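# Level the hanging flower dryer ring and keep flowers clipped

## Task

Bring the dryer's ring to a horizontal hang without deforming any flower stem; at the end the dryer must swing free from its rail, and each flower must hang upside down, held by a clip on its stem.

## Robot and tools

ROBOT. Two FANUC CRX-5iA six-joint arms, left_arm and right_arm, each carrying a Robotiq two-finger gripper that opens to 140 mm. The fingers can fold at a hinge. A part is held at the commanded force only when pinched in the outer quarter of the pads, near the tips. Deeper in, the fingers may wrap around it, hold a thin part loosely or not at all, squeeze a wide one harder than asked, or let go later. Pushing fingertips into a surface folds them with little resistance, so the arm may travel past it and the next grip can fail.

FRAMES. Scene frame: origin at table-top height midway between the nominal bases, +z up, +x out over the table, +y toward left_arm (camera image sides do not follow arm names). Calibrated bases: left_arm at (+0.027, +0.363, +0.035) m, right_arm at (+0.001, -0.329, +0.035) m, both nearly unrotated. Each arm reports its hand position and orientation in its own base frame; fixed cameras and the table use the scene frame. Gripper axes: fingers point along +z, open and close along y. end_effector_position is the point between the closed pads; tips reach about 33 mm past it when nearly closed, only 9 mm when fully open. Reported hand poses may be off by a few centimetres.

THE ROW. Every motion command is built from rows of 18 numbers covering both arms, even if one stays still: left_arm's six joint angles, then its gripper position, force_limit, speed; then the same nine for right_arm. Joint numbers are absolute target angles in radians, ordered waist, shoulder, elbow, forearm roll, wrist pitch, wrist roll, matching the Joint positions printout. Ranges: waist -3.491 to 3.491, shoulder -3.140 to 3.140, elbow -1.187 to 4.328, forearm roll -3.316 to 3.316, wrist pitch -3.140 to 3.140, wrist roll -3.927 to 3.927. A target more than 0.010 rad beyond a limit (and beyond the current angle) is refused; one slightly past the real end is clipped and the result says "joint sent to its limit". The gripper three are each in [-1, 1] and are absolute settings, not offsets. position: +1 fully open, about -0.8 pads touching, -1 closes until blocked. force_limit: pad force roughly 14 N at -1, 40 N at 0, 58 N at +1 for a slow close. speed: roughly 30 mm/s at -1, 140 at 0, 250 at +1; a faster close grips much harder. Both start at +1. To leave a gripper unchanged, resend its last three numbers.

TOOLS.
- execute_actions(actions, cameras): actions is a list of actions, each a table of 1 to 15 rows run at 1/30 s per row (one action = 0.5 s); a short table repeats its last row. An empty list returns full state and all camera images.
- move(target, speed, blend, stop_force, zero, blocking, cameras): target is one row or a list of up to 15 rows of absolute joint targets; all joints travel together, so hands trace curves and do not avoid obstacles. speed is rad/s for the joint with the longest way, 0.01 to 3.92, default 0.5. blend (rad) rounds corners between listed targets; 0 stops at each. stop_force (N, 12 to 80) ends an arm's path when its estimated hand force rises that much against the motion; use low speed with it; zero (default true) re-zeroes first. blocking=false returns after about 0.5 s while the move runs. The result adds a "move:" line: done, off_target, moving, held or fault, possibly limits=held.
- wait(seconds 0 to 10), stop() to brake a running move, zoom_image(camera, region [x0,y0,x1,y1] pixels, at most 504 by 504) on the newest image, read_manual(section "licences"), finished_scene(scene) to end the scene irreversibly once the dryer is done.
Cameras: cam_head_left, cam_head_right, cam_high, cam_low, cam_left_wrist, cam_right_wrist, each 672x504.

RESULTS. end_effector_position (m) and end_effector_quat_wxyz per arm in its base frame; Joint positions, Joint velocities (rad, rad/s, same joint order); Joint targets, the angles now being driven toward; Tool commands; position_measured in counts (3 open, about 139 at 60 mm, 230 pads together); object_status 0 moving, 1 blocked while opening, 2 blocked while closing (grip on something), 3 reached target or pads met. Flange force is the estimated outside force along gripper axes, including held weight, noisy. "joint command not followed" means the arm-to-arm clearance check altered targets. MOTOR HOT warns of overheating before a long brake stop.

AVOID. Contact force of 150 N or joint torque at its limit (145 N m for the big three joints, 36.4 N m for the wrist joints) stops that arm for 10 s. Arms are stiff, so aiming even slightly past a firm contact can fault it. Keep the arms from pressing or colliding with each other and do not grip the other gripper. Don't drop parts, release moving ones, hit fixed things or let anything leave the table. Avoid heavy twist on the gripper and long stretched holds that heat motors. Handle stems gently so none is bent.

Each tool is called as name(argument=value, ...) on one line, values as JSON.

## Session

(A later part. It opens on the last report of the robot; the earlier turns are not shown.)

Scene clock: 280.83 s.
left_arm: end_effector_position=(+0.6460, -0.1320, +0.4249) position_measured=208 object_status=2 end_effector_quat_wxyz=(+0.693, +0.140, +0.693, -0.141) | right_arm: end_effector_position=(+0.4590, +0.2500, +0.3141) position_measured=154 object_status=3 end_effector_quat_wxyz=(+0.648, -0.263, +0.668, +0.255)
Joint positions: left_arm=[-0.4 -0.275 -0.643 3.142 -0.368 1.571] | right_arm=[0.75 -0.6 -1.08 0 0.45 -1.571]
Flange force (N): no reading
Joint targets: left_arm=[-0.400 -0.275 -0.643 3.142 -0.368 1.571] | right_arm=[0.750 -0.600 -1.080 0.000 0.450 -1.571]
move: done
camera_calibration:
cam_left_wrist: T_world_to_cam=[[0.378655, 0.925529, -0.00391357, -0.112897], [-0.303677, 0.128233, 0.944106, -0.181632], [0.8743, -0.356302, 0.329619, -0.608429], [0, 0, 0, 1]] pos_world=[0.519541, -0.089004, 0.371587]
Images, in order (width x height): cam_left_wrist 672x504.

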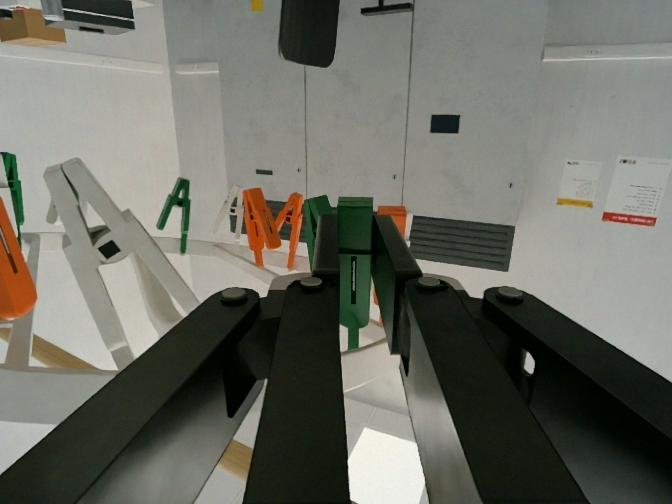

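move(target=[-0.435,-0.335,-0.684,3.1416,-0.349,1.571,-1,-1,-1,0.75,-0.6,-1.08,0,0.45,-1.571,-0.2,-1,-1], speed=0.08, cameras=["cam_left_wrist","cam_head_right","cam_high"])

zoom_image(camera="cam_head_right", region=[190, 50, 350, 200])

zoom_image(camera="cam_high", region=[260, 160, 510, 360])

Scene clock: 293.67 s.
left_arm: end_effector_position=(+0.6223, -0.1458, +0.4252) position_measured=208 object_status=2 end_effector_quat_wxyz=(+0.690, +0.153, +0.690, -0.153) | right_arm: end_effector_position=(+0.4590, +0.2500, +0.3141) position_measured=154 object_status=3 end_effector_quat_wxyz=(+0.648, -0.263, +0.668, +0.255)
Joint positions: left_arm=[-0.435 -0.335 -0.684 3.142 -0.349 1.571] | right_arm=[0.75 -0.6 -1.08 0 0.45 -1.571]
Flange force (N): no reading
Joint targets: left_arm=[-0.435 -0.335 -0.684 3.142 -0.349 1.571] | right_arm=[0.750 -0.600 -1.080 0.000 0.450 -1.571]
move: done
camera_calibration:
cam_left_wrist: T_world_to_cam=[[0.410791, 0.911721, -0.00391189, -0.113086], [-0.298985, 0.138764, 0.944115, -0.188709], [0.861312, -0.386664, 0.329594, -0.58911], [0, 0, 0, 1]] pos_world=[0.497441, -0.0984985, 0.371887]
Images, in order (width x height): cam_head_right 672x504, cam_high 672x504, cam_left_wrist 672x504.

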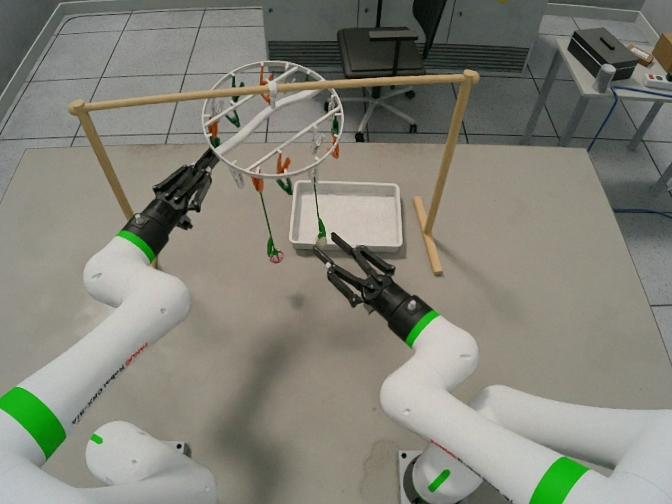

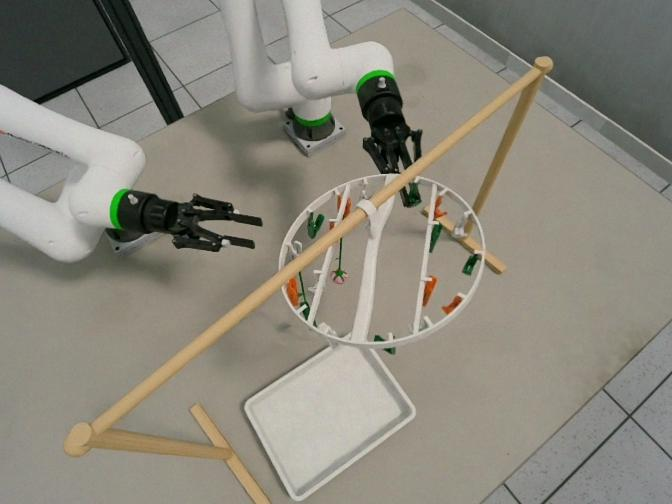

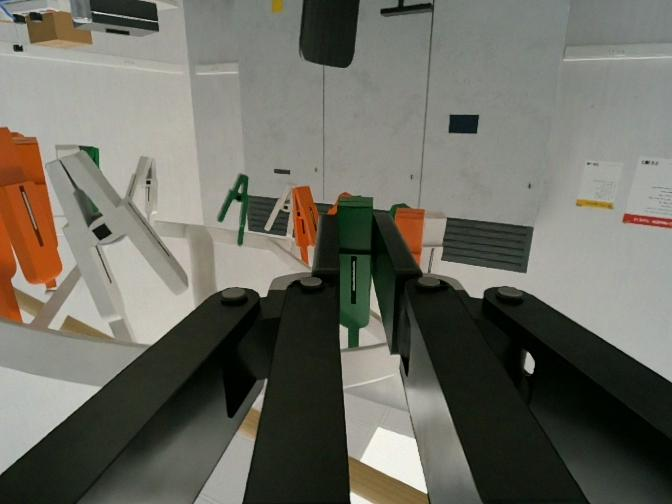

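Scaled by 3.150 from the camera's 672x504 image, which has a finer 960x720 frame.

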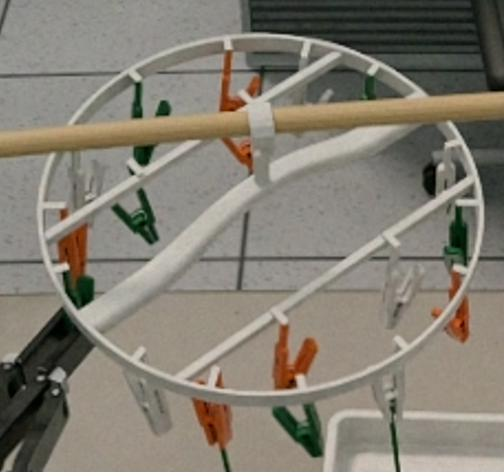

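Scaled by 2.016 from the camera's 672x504 image, which has a finer 960x720 frame.

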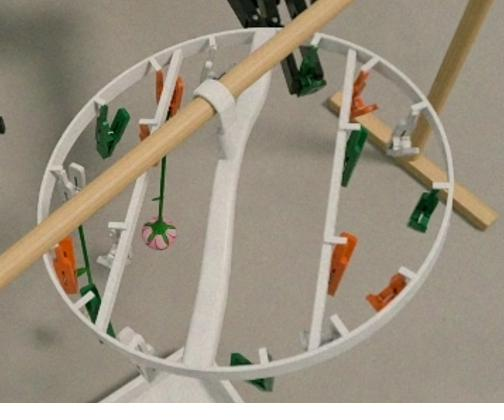

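move(target=[[-0.464,-0.372,-0.7087,3.1416,-0.3367,1.571,-1,-1,-1,0.75,-0.6,-1.08,0,0.45,-1.571,-0.2,-1,-1],[-0.464,-0.372,-0.7087,3.1416,-0.3367,1.571,-0.35,0.7,-1,0.75,-0.6,-1.08,0,0.45,-1.571,-0.2,-1,-1],[-0.464,-0.676,-0.863,3.1416,-0.187,1.571,-0.35,0.7,-1,0.75,-0.6,-1.08,0,0.45,-1.571,-0.2,-1,-1]], speed=[0.08,0.1,0.3], cameras=["cam_left_wrist","cam_right_wrist"])

wait(seconds=2, cameras=["cam_left_wrist","cam_right_wrist","cam_head_right"])

zoom_image(camera="cam_head_right", region=[190, 50, 350, 200])

Scene clock: 305.23 s.
left_arm: end_effector_position=(+0.5254, -0.1176, +0.4249) position_measured=173 object_status=3 end_effector_quat_wxyz=(+0.688, +0.163, +0.688, -0.163) | right_arm: end_effector_position=(+0.4590, +0.2500, +0.3141) position_measured=154 object_status=3 end_effector_quat_wxyz=(+0.648, -0.263, +0.668, +0.255)
Joint positions: left_arm=[-0.464 -0.676 -0.863 3.142 -0.187 1.571] | right_arm=[0.75 -0.6 -1.08 0 0.45 -1.571]
Flange force (N): no reading
Joint targets: left_arm=[-0.464 -0.676 -0.863 3.142 -0.187 1.571] | right_arm=[0.750 -0.600 -1.080 0.000 0.450 -1.571]
move: done
camera_calibration:
cam_left_wrist: T_world_to_cam=[[0.437144, 0.899383, -0.00389563, -0.114365], [-0.294834, 0.147393, 0.944113, -0.222499], [0.849693, -0.411564, 0.3296, -0.49141], [0, 0, 0, 1]] pos_world=[0.401941, -0.0665939, 0.371587]
cam_right_wrist: T_world_to_cam=[[-0.663234, 0.748367, 0.00827068, 0.128759], [-0.217383, -0.203205, 0.9547, -0.144714], [0.716146, 0.631391, 0.297455, -0.433765], [0, 0, 0, 1]] pos_world=[0.364578, 0.14811, 0.266119]
Images, in order (width x height): cam_left_wrist 672x504, cam_right_wrist 672x504.

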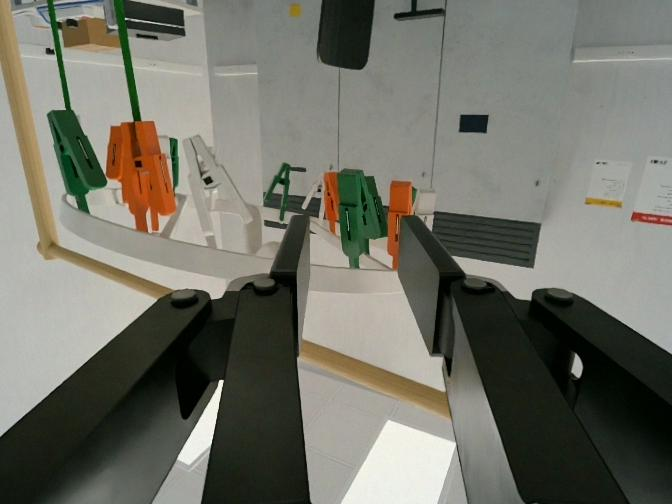

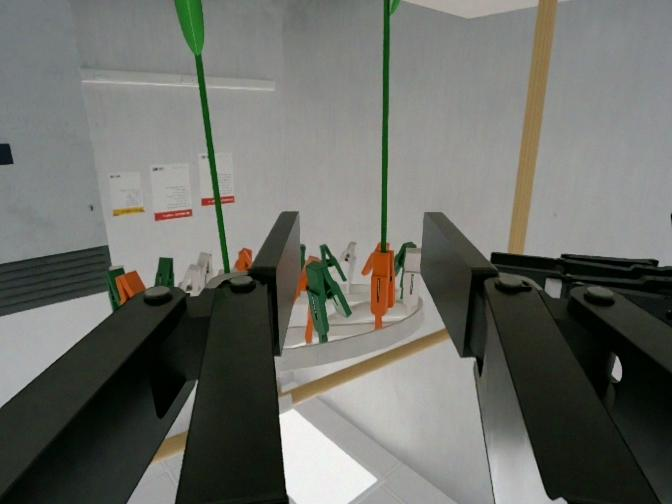

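Scene clock: 307.23 s.
left_arm: end_effector_position=(+0.5254, -0.1176, +0.4249) position_measured=173 object_status=3 end_effector_quat_wxyz=(+0.688, +0.163, +0.688, -0.163) | right_arm: end_effector_position=(+0.4590, +0.2500, +0.3141) position_measured=154 object_status=3 end_effector_quat_wxyz=(+0.648, -0.263, +0.668, +0.255)
Joint positions: left_arm=[-0.464 -0.676 -0.863 3.142 -0.187 1.571] | right_arm=[0.75 -0.6 -1.08 0 0.45 -1.571]
Flange force (N): no reading
Joint targets: left_arm=[-0.464 -0.676 -0.863 3.142 -0.187 1.571] | right_arm=[0.750 -0.600 -1.080 0.000 0.450 -1.571]
Tool commands: left_gripper/position=-0.35 left_gripper/force_limit=+0.7 left_gripper/speed=-1.0 right_gripper/position=-0.2 right_gripper/force_limit=-1.0 right_gripper/speed=-1.0
wait: 2.00 s; at rest by 0.17 s
camera_calibration:
cam_left_wrist: T_world_to_cam=[[0.437144, 0.899383, -0.00389563, -0.114365], [-0.294834, 0.147393, 0.944113, -0.222499], [0.849693, -0.411564, 0.3296, -0.49141], [0, 0, 0, 1]] pos_world=[0.401941, -0.0665939, 0.371587]
cam_right_wrist: T_world_to_cam=[[-0.663234, 0.748367, 0.00827068, 0.128759], [-0.217383, -0.203205, 0.9547, -0.144714], [0.716146, 0.631391, 0.297455, -0.433765], [0, 0, 0, 1]] pos_world=[0.364578, 0.14811, 0.266119]
Images, in order (width x height): cam_head_right 672x504, cam_left_wrist 672x504, cam_right_wrist 672x504.

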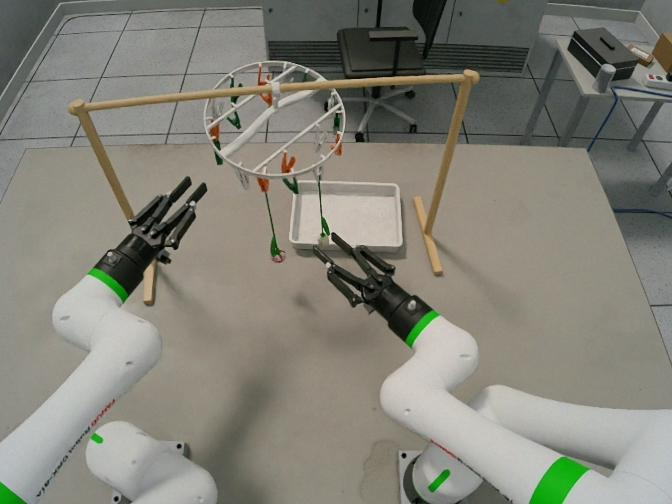

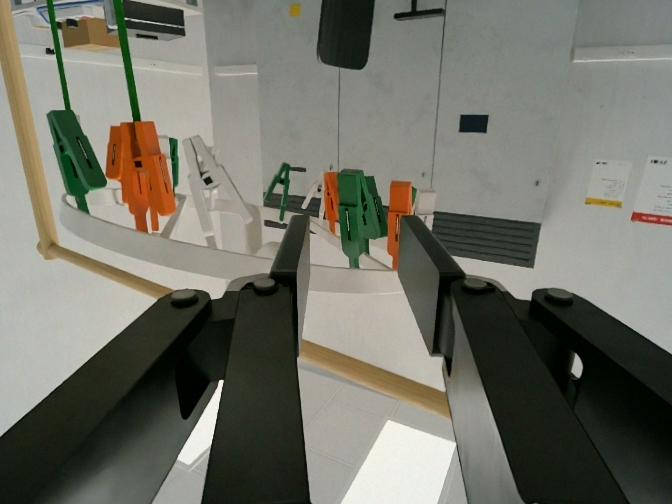

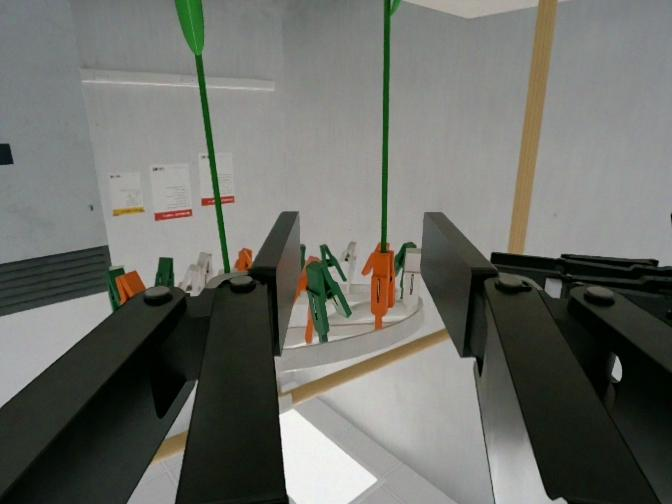

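Scaled by 3.150 from the camera's 672x504 image, which has a finer 960x720 frame.

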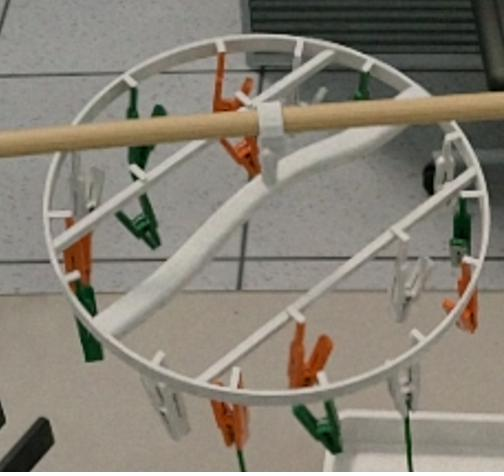

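move(target=[-0.667,-0.676,-0.863,3.1416,-0.187,1.571,-0.25,0.7,-1,0.782,-0.273,-0.9223,0,0.649,-1.571,-0.25,-1,-1], speed=0.4, cameras=["cam_left_wrist","cam_right_wrist"])

zoom_image(camera="cam_left_wrist", region=[200, 50, 480, 260])

Scene clock: 322.63 s.
left_arm: end_effector_position=(+0.4909, -0.2211, +0.4249) position_measured=160 object_status=3 end_effector_quat_wxyz=(+0.668, +0.231, +0.668, -0.232) | right_arm: end_effector_position=(+0.5091, +0.3224, +0.3197) position_measured=160 object_status=3 end_effector_quat_wxyz=(+0.654, -0.269, +0.654, +0.270)
Joint positions: left_arm=[-0.667 -0.676 -0.863 3.142 -0.187 1.571] | right_arm=[0.782 -0.273 -0.922 0 0.649 -1.571]
Flange force (N): no reading
Joint targets: left_arm=[-0.667 -0.676 -0.863 3.142 -0.187 1.571] | right_arm=[0.782 -0.273 -0.922 0.000 0.649 -1.571]
move: done
camera_calibration:
cam_left_wrist: T_world_to_cam=[[0.609437, 0.792824, -0.00396676, -0.114302], [-0.259029, 0.203837, 0.944116, -0.222513], [0.749327, -0.574352, 0.329591, -0.491406], [0, 0, 0, 1]] pos_world=[0.380246, -0.146262, 0.371587]
cam_right_wrist: T_world_to_cam=[[-0.686969, 0.72663, 0.00900853, 0.126512], [-0.230803, -0.229927, 0.945444, -0.106065], [0.689059, 0.647412, 0.325661, -0.517406], [0, 0, 0, 1]] pos_world=[0.418953, 0.21866, 0.267638]
Images, in order (width x height): cam_left_wrist 672x504, cam_right_wrist 672x504.

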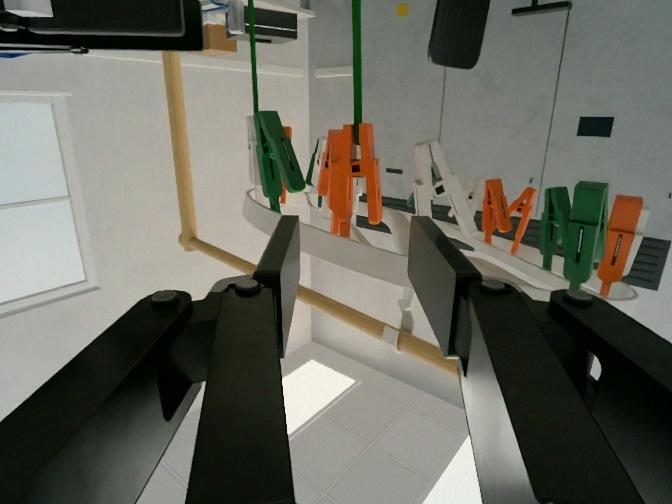

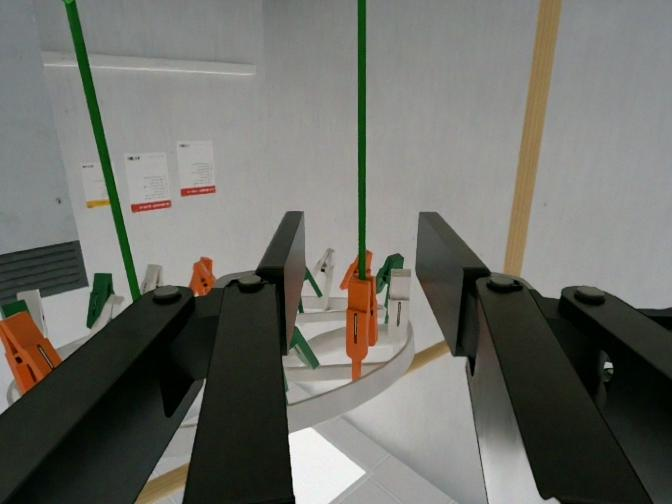

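Scaled by 1.800 from the camera's 672x504 image, which has a finer 960x720 frame.

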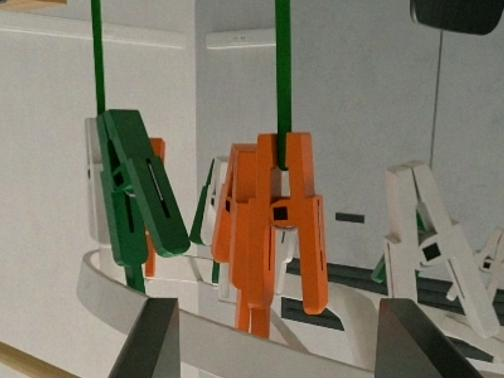

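zoom_image(camera="cam_left_wrist", region=[310, 110, 410, 250])

Scaled by 3.600 from the camera's 672x504 image, which has a finer 960x720 frame.

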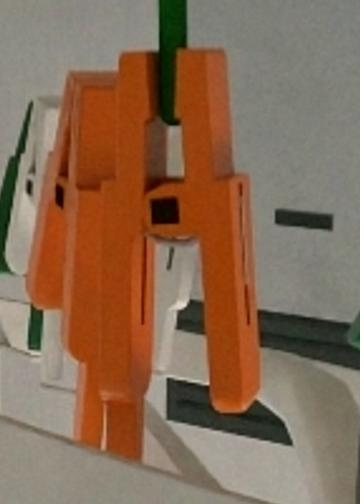

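move(target=[[-0.667,-0.676,-0.863,3.1416,-0.187,1.571,-0.25,0.7,-1,0.782,-0.0207,-0.7145,0,0.694,-1.571,-0.25,-1,-1]], speed=0.25, cameras=["cam_left_wrist","cam_right_wrist"])

zoom_image(camera="cam_right_wrist", region=[260, 150, 460, 400])

Scene clock: 339.90 s.
left_arm: end_effector_position=(+0.4909, -0.2211, +0.4249) position_measured=160 object_status=3 end_effector_quat_wxyz=(+0.668, +0.231, +0.668, -0.232) | right_arm: end_effector_position=(+0.5731, +0.3860, +0.3200) position_measured=160 object_status=3 end_effector_quat_wxyz=(+0.654, -0.269, +0.654, +0.270)
Joint positions: left_arm=[-0.667 -0.676 -0.863 3.142 -0.187 1.571] | right_arm=[0.782 -0.021 -0.715 0 0.694 -1.571]
Flange force (N): left_arm=no reading | right_arm=[1.0 0.7 2.6]
Joint targets: left_arm=[-0.667 -0.676 -0.863 3.142 -0.187 1.571] | right_arm=[0.782 -0.021 -0.714 0.000 0.694 -1.571]
move: done
camera_calibration:
cam_left_wrist: T_world_to_cam=[[0.609483, 0.792789, -0.00394687, -0.114332], [-0.259048, 0.203852, 0.944107, -0.2225], [0.749283, -0.574395, 0.329615, -0.491405], [0, 0, 0, 1]] pos_world=[0.380246, -0.146262, 0.371587]
cam_right_wrist: T_world_to_cam=[[-0.687021, 0.726582, 0.00899959, 0.124303], [-0.231166, -0.230288, 0.945267, -0.0765332], [0.688886, 0.647338, 0.326174, -0.602778], [0, 0, 0, 1]] pos_world=[0.482953, 0.28226, 0.267836]
Images, in order (width x height): cam_left_wrist 672x504, cam_right_wrist 672x504.

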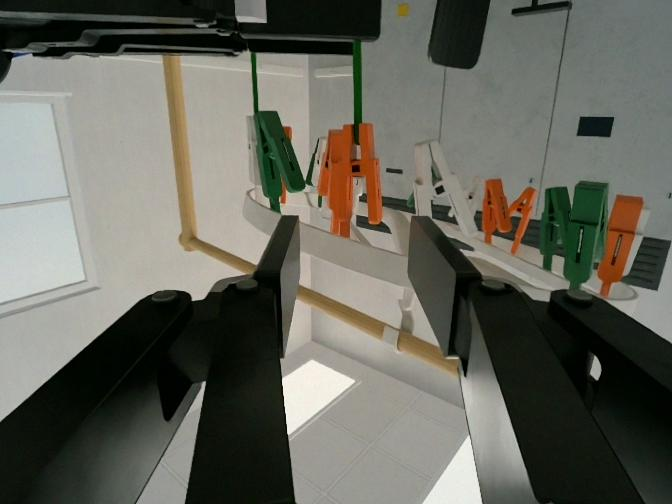

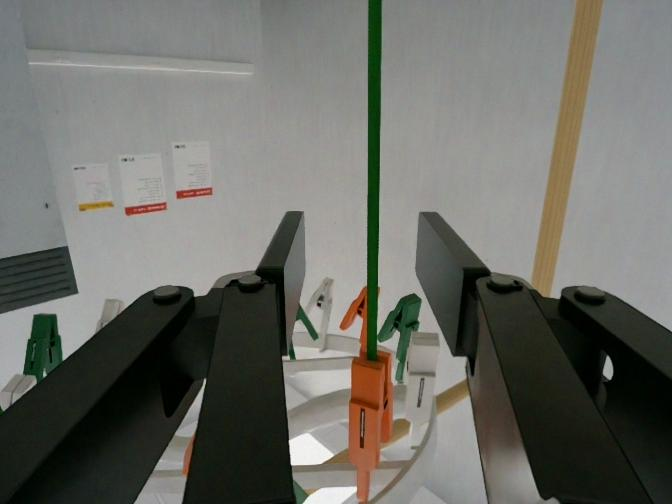

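Scaled by 2.016 from the camera's 672x504 image, which has a finer 960x720 frame.

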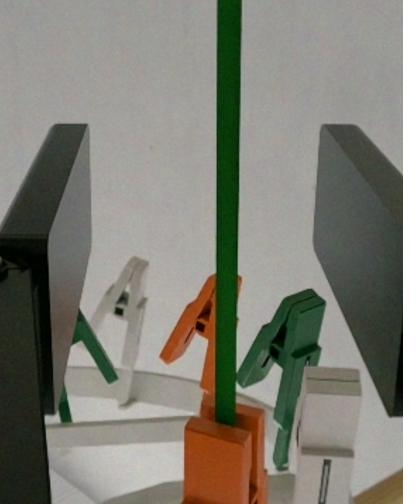

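move(target=[[-0.667,-0.676,-0.863,3.1416,-0.187,1.571,-0.25,0.7,-1,0.79,0.038,-0.671,0,0.709,-1.571,-0.25,-1,-1]], speed=0.15, cameras=["cam_left_wrist","cam_right_wrist"])

zoom_image(camera="cam_right_wrist", region=[260, 150, 460, 400])

Scene clock: 346.80 s.
left_arm: end_effector_position=(+0.4909, -0.2211, +0.4249) position_measured=160 object_status=3 end_effector_quat_wxyz=(+0.668, +0.231, +0.668, -0.232) | right_arm: end_effector_position=(+0.5840, +0.4047, +0.3148) position_measured=160 object_status=3 end_effector_quat_wxyz=(+0.653, -0.272, +0.653, +0.272)
Joint positions: left_arm=[-0.667 -0.676 -0.863 3.142 -0.187 1.571] | right_arm=[0.79 0.038 -0.671 0 0.709 -1.571]
Flange force (N): left_arm=no reading | right_arm=[1.1 1.8 4.1]
Joint targets: left_arm=[-0.667 -0.676 -0.863 3.142 -0.187 1.571] | right_arm=[0.790 0.038 -0.671 0.000 0.709 -1.571]
move: done
camera_calibration:
cam_left_wrist: T_world_to_cam=[[0.609483, 0.792789, -0.00394687, -0.114332], [-0.259048, 0.203852, 0.944107, -0.2225], [0.749283, -0.574395, 0.329615, -0.491405], [0, 0, 0, 1]] pos_world=[0.380246, -0.146262, 0.371587]
cam_right_wrist: T_world_to_cam=[[-0.692815, 0.721059, 0.00898039, 0.123933], [-0.229167, -0.231964, 0.945344, -0.065294], [0.683732, 0.652891, 0.325951, -0.6198], [0, 0, 0, 1]] pos_world=[0.494676, 0.300152, 0.262637]
Images, in order (width x height): cam_left_wrist 672x504, cam_right_wrist 672x504.

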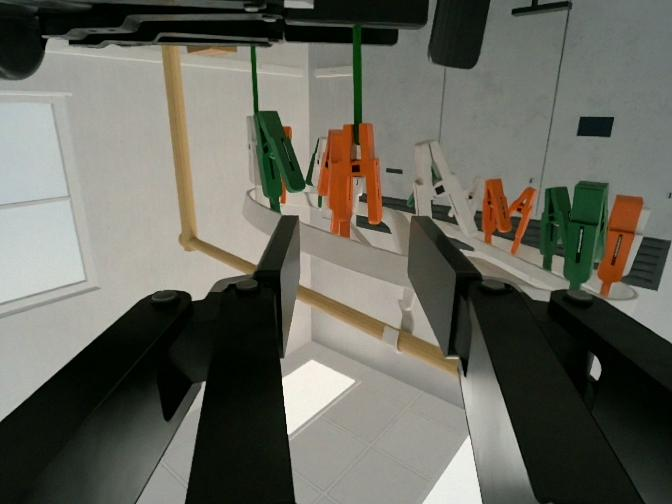

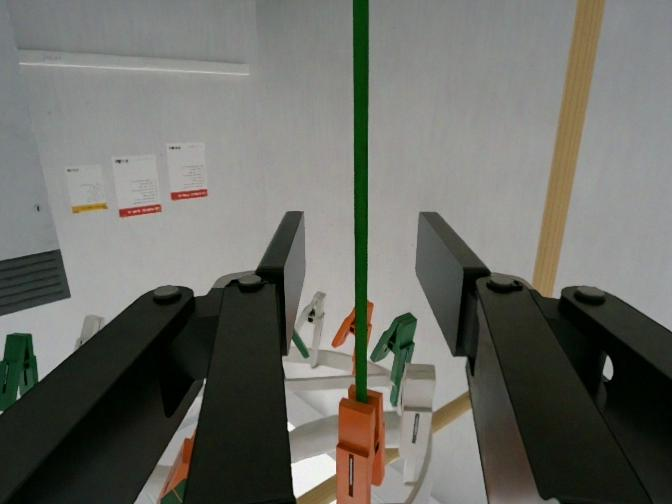

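Scaled by 2.016 from the camera's 672x504 image, which has a finer 960x720 frame.

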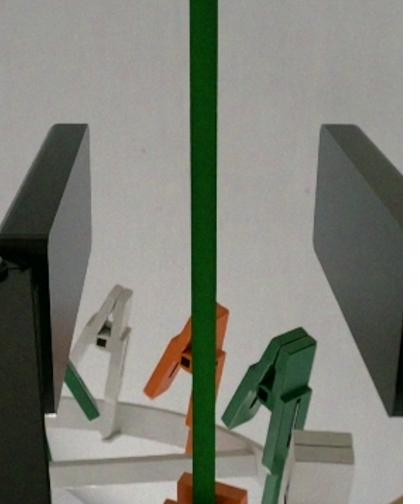

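move(target=[[-0.667,-0.676,-0.863,3.1416,-0.187,1.571,-0.25,0.7,-1,0.79,0.038,-0.671,0,0.709,-1.571,-1,-1,-1],[-0.667,-0.501,-0.783,3.1416,-0.282,1.571,-0.25,0.7,-1,0.79,0.038,-0.671,0,0.709,-1.571,-1,-1,-1]], speed=0.25, cameras=["cam_left_wrist","cam_right_wrist"])

zoom_image(camera="cam_left_wrist", region=[240, 60, 440, 300])

Scene clock: 357.70 s.
left_arm: end_effector_position=(+0.5303, -0.2521, +0.4250) position_measured=160 object_status=3 end_effector_quat_wxyz=(+0.668, +0.231, +0.668, -0.232) | right_arm: end_effector_position=(+0.5840, +0.4047, +0.3147) position_measured=224 object_status=2 end_effector_quat_wxyz=(+0.653, -0.272, +0.653, +0.272)
Joint positions: left_arm=[-0.667 -0.501 -0.783 3.142 -0.282 1.571] | right_arm=[0.79 0.038 -0.671 0 0.709 -1.571]
Flange force (N): left_arm=no reading | right_arm=[0.8 1.8 3.1]
Joint targets: left_arm=[-0.667 -0.501 -0.783 3.142 -0.282 1.571] | right_arm=[0.790 0.038 -0.671 0.000 0.709 -1.571]
move: done
camera_calibration:
cam_left_wrist: T_world_to_cam=[[0.609483, 0.792789, -0.00394744, -0.113769], [-0.259048, 0.203853, 0.944107, -0.206069], [0.749283, -0.574395, 0.329615, -0.538766], [0, 0, 0, 1]] pos_world=[0.419646, -0.177262, 0.371687]
cam_right_wrist: T_world_to_cam=[[-0.692831, 0.721043, 0.00904681, 0.123929], [-0.229118, -0.232014, 0.945344, -0.0653034], [0.683732, 0.652891, 0.32595, -0.6198], [0, 0, 0, 1]] pos_world=[0.494676, 0.300152, 0.262637]
Images, in order (width x height): cam_left_wrist 672x504, cam_right_wrist 672x504.

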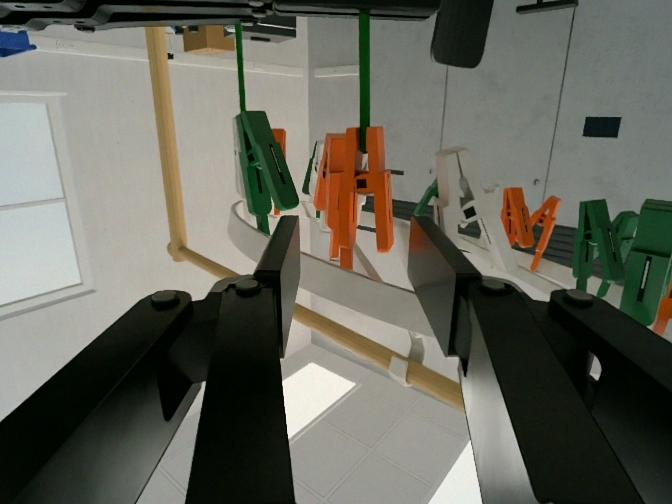

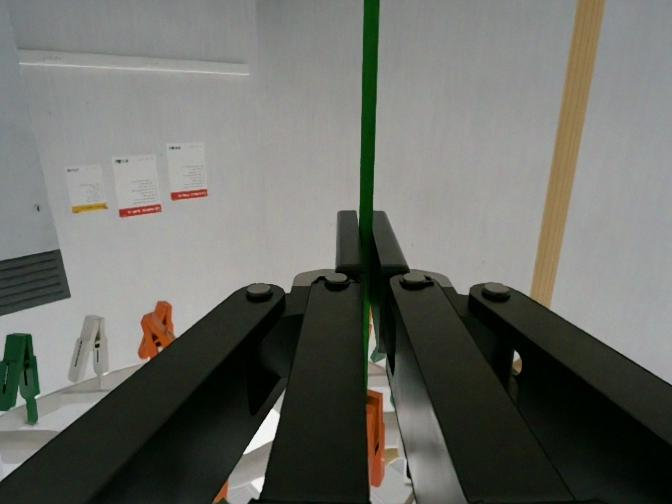

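Scaled by 2.100 from the camera's 672x504 image, which has a finer 960x720 frame.

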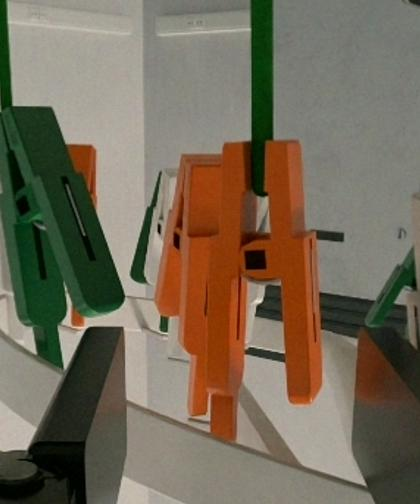

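move(target=[[-0.658,-0.3754,-0.7231,3.1416,-0.3477,1.571,-0.25,0.7,-1,0.79,0.038,-0.671,0,0.709,-1.571,-1,-1,-1]], speed=0.15, cameras=["cam_left_wrist"])

zoom_image(camera="cam_left_wrist", region=[240, 100, 440, 340])

Scene clock: 374.83 s.
left_arm: end_effector_position=(+0.5625, -0.2705, +0.4199) position_measured=160 object_status=3 end_effector_quat_wxyz=(+0.669, +0.228, +0.669, -0.229) | right_arm: end_effector_position=(+0.5840, +0.4047, +0.3147) position_measured=224 object_status=2 end_effector_quat_wxyz=(+0.653, -0.272, +0.653, +0.272)
Joint positions: left_arm=[-0.658 -0.375 -0.723 3.142 -0.348 1.571] | right_arm=[0.79 0.038 -0.671 0 0.709 -1.571]
Flange force (N): left_arm=no reading | right_arm=[1.3 0.5 3.5]
Joint targets: left_arm=[-0.658 -0.375 -0.723 3.142 -0.348 1.571] | right_arm=[0.790 0.038 -0.671 0.000 0.709 -1.571]
move: done
camera_calibration:
cam_left_wrist: T_world_to_cam=[[0.602287, 0.798269, -0.00398039, -0.11327], [-0.26086, 0.201524, 0.944108, -0.18878], [0.754455, -0.567586, 0.329612, -0.572824], [0, 0, 0, 1]] pos_world=[0.451146, -0.196663, 0.366587]
Images, in order (width x height): cam_left_wrist 672x504.

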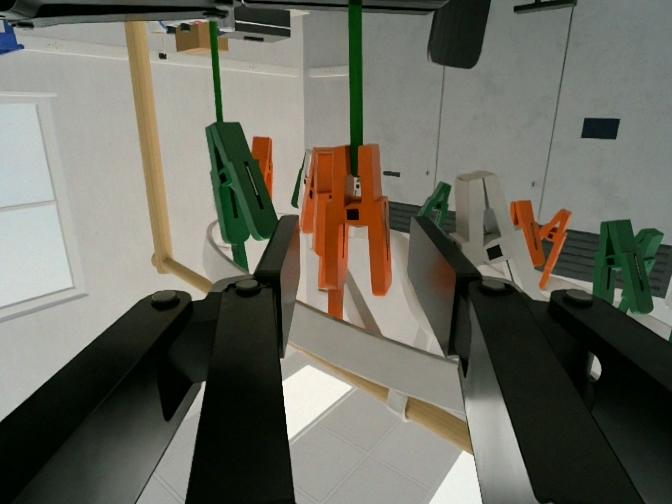

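Scaled by 2.100 from the camera's 672x504 image, which has a finer 960x720 frame.

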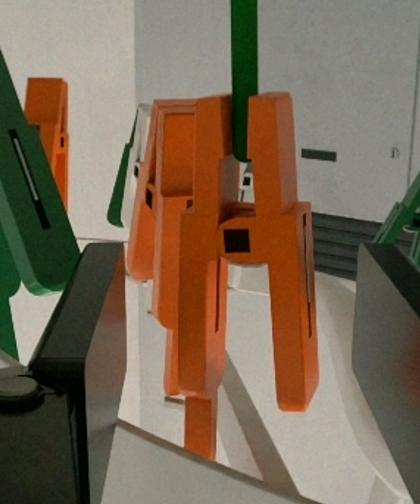

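move(target=[-0.658,-0.3754,-0.7231,3.1416,-0.3477,1.571,-1,0.7,-1,0.79,0.038,-0.671,0,0.709,-1.571,-1,-1,-1], speed=0.15, cameras=["cam_left_wrist"])

zoom_image(camera="cam_left_wrist", region=[280, 100, 440, 300])

Scene clock: 380.17 s.
left_arm: end_effector_position=(+0.5625, -0.2705, +0.4199) position_measured=200 object_status=0 end_effector_quat_wxyz=(+0.669, +0.228, +0.669, -0.229) | right_arm: end_effector_position=(+0.5840, +0.4047, +0.3147) position_measured=224 object_status=2 end_effector_quat_wxyz=(+0.653, -0.272, +0.653, +0.272)
Joint positions: left_arm=[-0.658 -0.375 -0.723 3.142 -0.348 1.571] | right_arm=[0.79 0.038 -0.671 0 0.709 -1.571]
Flange force (N): left_arm=no reading | right_arm=[1.4 1.1 4.1]
Joint targets: left_arm=[-0.658 -0.375 -0.723 3.142 -0.348 1.571] | right_arm=[0.790 0.038 -0.671 0.000 0.709 -1.571]
move: done
camera_calibration:
cam_left_wrist: T_world_to_cam=[[0.602287, 0.798269, -0.00398039, -0.11327], [-0.26086, 0.201524, 0.944108, -0.18878], [0.754455, -0.567586, 0.329612, -0.572824], [0, 0, 0, 1]] pos_world=[0.451146, -0.196663, 0.366587]
Images, in order (width x height): cam_left_wrist 672x504.

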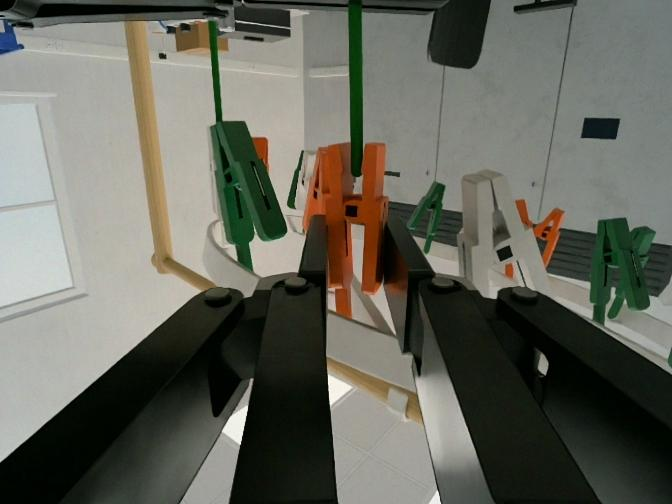

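Scaled by 2.520 from the camera's 672x504 image, which has a finer 960x720 frame.

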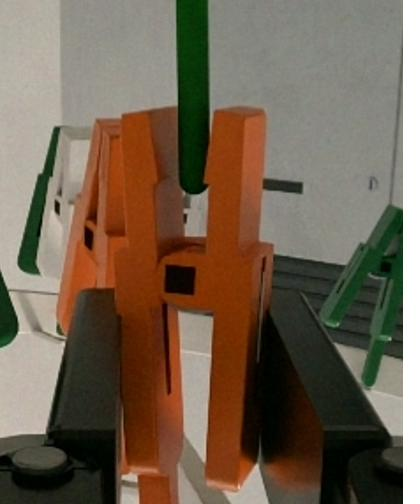

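move(target=[[-0.658,-0.3754,-0.7231,3.1416,-0.3477,1.571,-1,0.7,-1,0.79,0.0906,-0.6924,0,0.783,-1.571,-1,-1,-1],[-0.658,-0.3754,-0.7231,3.1416,-0.3477,1.571,-1,0.7,-1,0.79,0.1488,-0.7098,0,0.8586,-1.571,-1,-1,-1]], speed=0.1, blend=[0.01,0], cameras=["cam_left_wrist"])

Scene clock: 400.60 s.
left_arm: end_effector_position=(+0.5625, -0.2705, +0.4199) position_measured=200 object_status=2 end_effector_quat_wxyz=(+0.669, +0.228, +0.669, -0.229) | right_arm: end_effector_position=(+0.5838, +0.4046, +0.2650) position_measured=224 object_status=2 end_effector_quat_wxyz=(+0.653, -0.272, +0.653, +0.272)
Joint positions: left_arm=[-0.658 -0.375 -0.723 3.142 -0.348 1.571] | right_arm=[0.79 0.149 -0.71 0 0.859 -1.571]
Flange force (N): left_arm=no reading | right_arm=[1.7 0.5 3.9]
Joint targets: left_arm=[-0.658 -0.375 -0.723 3.142 -0.348 1.571] | right_arm=[0.790 0.149 -0.710 0.000 0.859 -1.571]
move: done
camera_calibration:
cam_left_wrist: T_world_to_cam=[[0.602287, 0.798269, -0.00397982, -0.11327], [-0.26086, 0.201523, 0.944108, -0.18878], [0.754455, -0.567586, 0.329612, -0.572824], [0, 0, 0, 1]] pos_world=[0.451146, -0.196663, 0.366587]
Images, in order (width x height): cam_left_wrist 672x504.

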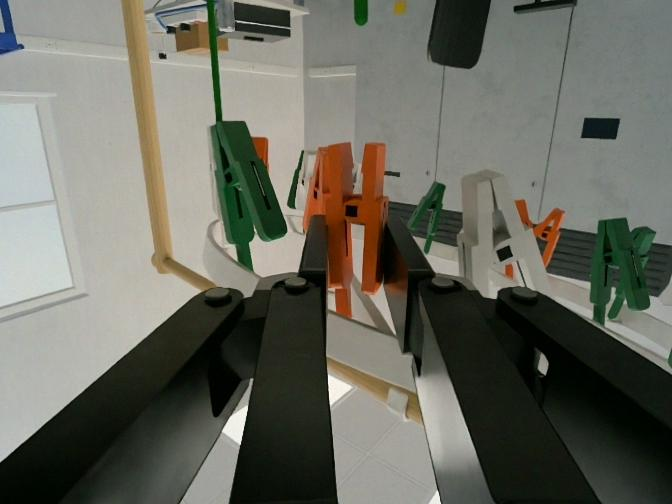

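move(target=[[-0.658,-0.3754,-0.7231,3.1416,-0.3477,1.571,-1,0.7,-1,0.79,-0.246,-1.0774,0,0.8316,-1.571,-1,-1,-1],[-0.658,-0.3907,-0.6957,3.1416,-0.305,1.571,-1,0.7,-1,0.79,-0.246,-1.0774,0,0.8316,-1.571,-1,-1,-1],[-0.658,-0.3907,-0.6957,3.1416,-0.305,1.571,-0.25,0.7,-1,0.79,-0.246,-1.0774,0,0.8316,-1.571,-1,-1,-1],[-0.658,-0.7045,-0.85,3.1416,-0.1455,1.571,-0.25,0.7,-1,0.79,-0.246,-1.0774,0,0.8316,-1.571,-1,-1,-1]], speed=[0.25,0.1,0.1,0.25], cameras=["cam_left_wrist","cam_head_right","cam_low"])

wait(seconds=5, cameras=["cam_left_wrist","cam_head_right","cam_low","cam_high"])

zoom_image(camera="cam_head_right", region=[190, 50, 350, 200])

zoom_image(camera="cam_low", region=[295, 110, 435, 250])

Scene clock: 414.53 s.
left_arm: end_effector_position=(+0.4881, -0.2130, +0.4350) position_measured=160 object_status=3 end_effector_quat_wxyz=(+0.669, +0.228, +0.669, -0.229) | right_arm: end_effector_position=(+0.4769, +0.2967, +0.2650) position_measured=224 object_status=2 end_effector_quat_wxyz=(+0.653, -0.272, +0.653, +0.272)
Joint positions: left_arm=[-0.658 -0.704 -0.85 3.142 -0.146 1.571] | right_arm=[0.79 -0.246 -1.077 0 0.832 -1.571]
Flange force (N): no reading
Joint targets: left_arm=[-0.658 -0.704 -0.850 3.142 -0.145 1.571] | right_arm=[0.790 -0.246 -1.077 0.000 0.832 -1.571]
move: done
camera_calibration:
cam_left_wrist: T_world_to_cam=[[0.602287, 0.798269, -0.00397982, -0.1143], [-0.26086, 0.201523, 0.944108, -0.234032], [0.754455, -0.567586, 0.329612, -0.489033], [0, 0, 0, 1]] pos_world=[0.376746, -0.139163, 0.381687]
Images, in order (width x height): cam_head_right 672x504, cam_low 672x504, cam_left_wrist 672x504.

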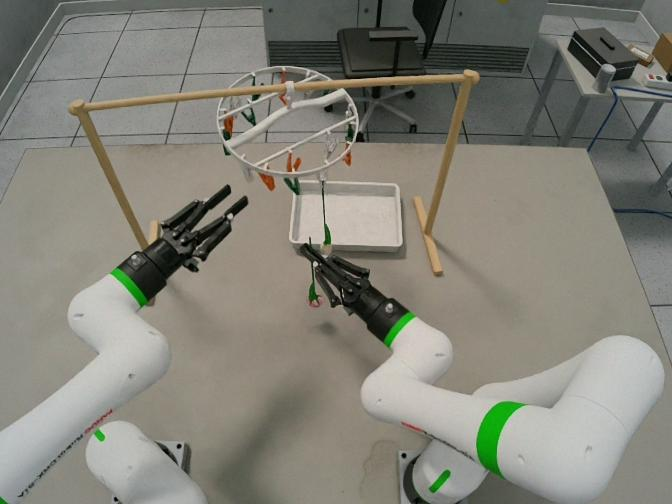

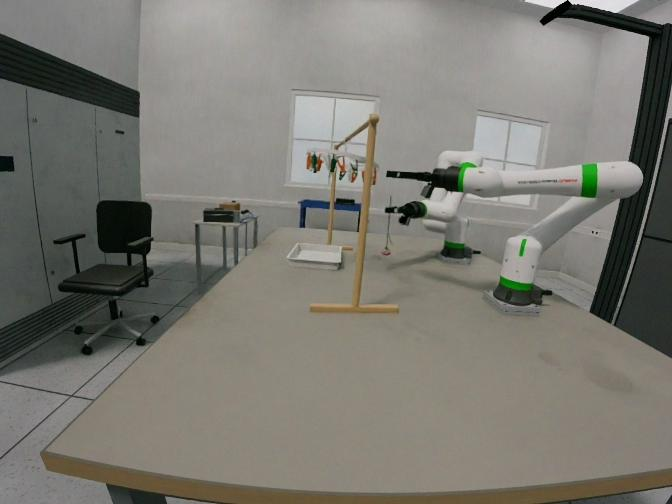

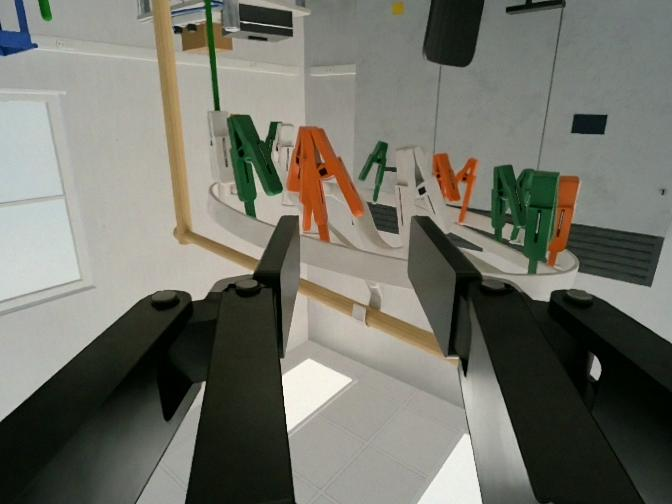

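Scene clock: 419.53 s.
left_arm: end_effector_position=(+0.4881, -0.2130, +0.4350) position_measured=160 object_status=3 end_effector_quat_wxyz=(+0.669, +0.228, +0.669, -0.229) | right_arm: end_effector_position=(+0.4769, +0.2967, +0.2650) position_measured=224 object_status=2 end_effector_quat_wxyz=(+0.653, -0.272, +0.653, +0.272)
Joint positions: left_arm=[-0.658 -0.704 -0.85 3.142 -0.146 1.571] | right_arm=[0.79 -0.246 -1.077 0 0.832 -1.571]
Flange force (N): no reading
Joint targets: left_arm=[-0.658 -0.704 -0.850 3.142 -0.145 1.571] | right_arm=[0.790 -0.246 -1.077 0.000 0.832 -1.571]
Tool commands: left_gripper/position=-0.25 left_gripper/force_limit=+0.7 left_gripper/speed=-1.0 right_gripper/position=-1.0 right_gripper/force_limit=-1.0 right_gripper/speed=-1.0
wait: 5.00 s; at rest by 0.17 s
camera_calibration:
cam_left_wrist: T_world_to_cam=[[0.602287, 0.798269, -0.00397982, -0.1143], [-0.26086, 0.201523, 0.944108, -0.234032], [0.754455, -0.567586, 0.329612, -0.489033], [0, 0, 0, 1]] pos_world=[0.376746, -0.139163, 0.381687]
Images, in order (width x height): cam_head_right 672x504, cam_high 672x504, cam_low 672x504, cam_left_wrist 672x504.

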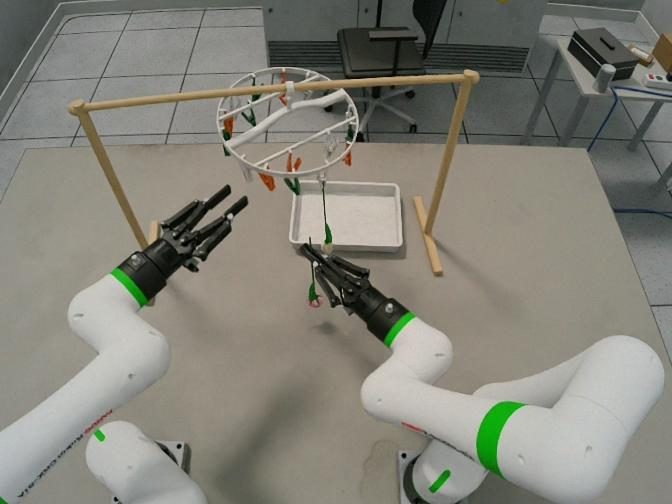

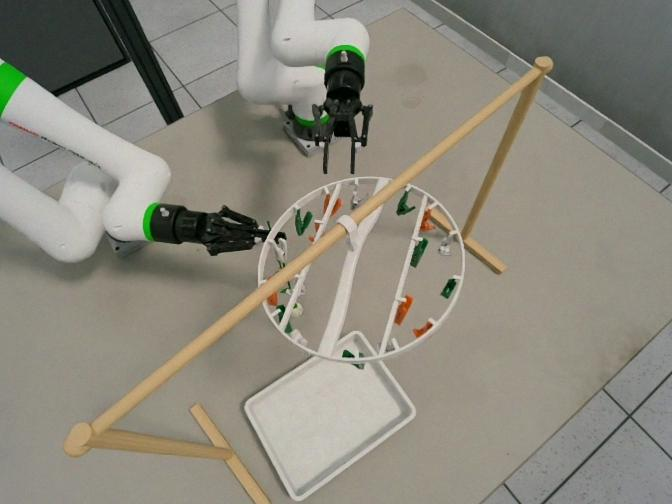

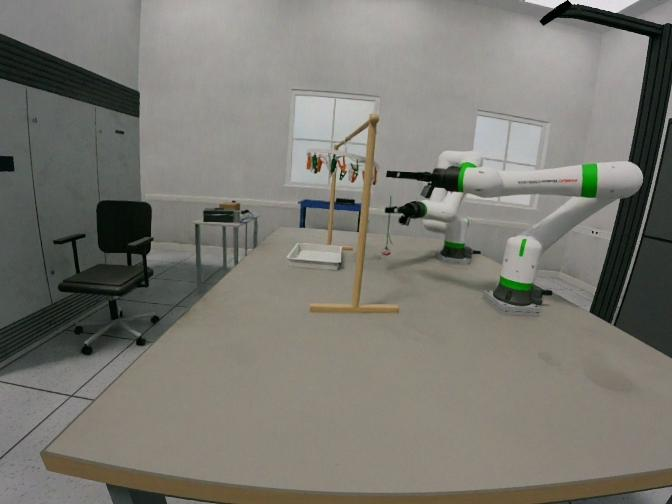

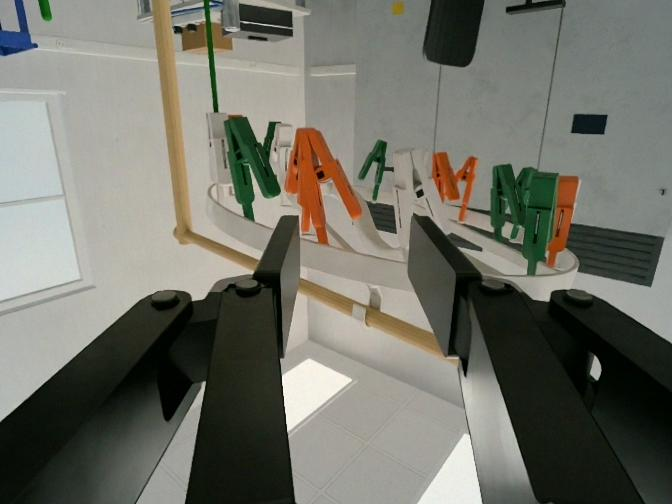

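Scaled by 3.150 from the camera's 672x504 image, which has a finer 960x720 frame.

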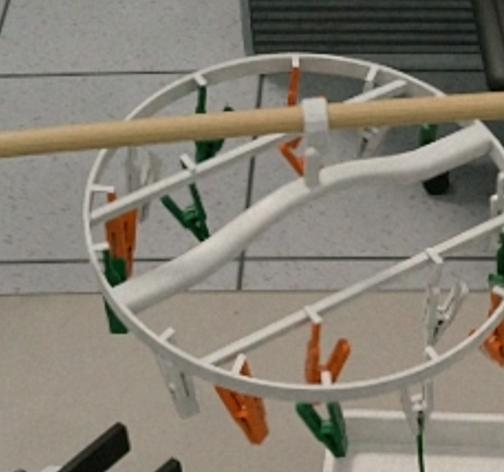

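Scaled by 3.600 from the camera's 672x504 image, which has a finer 960x720 frame.

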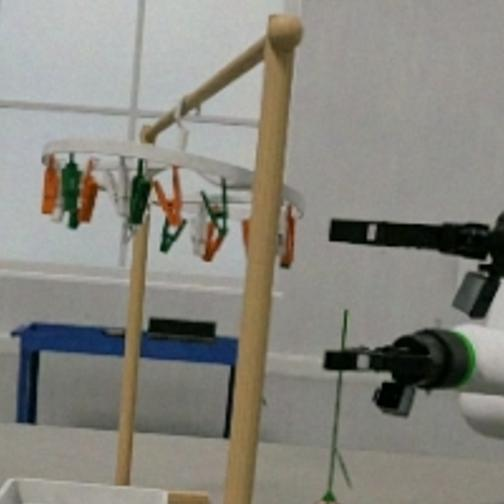

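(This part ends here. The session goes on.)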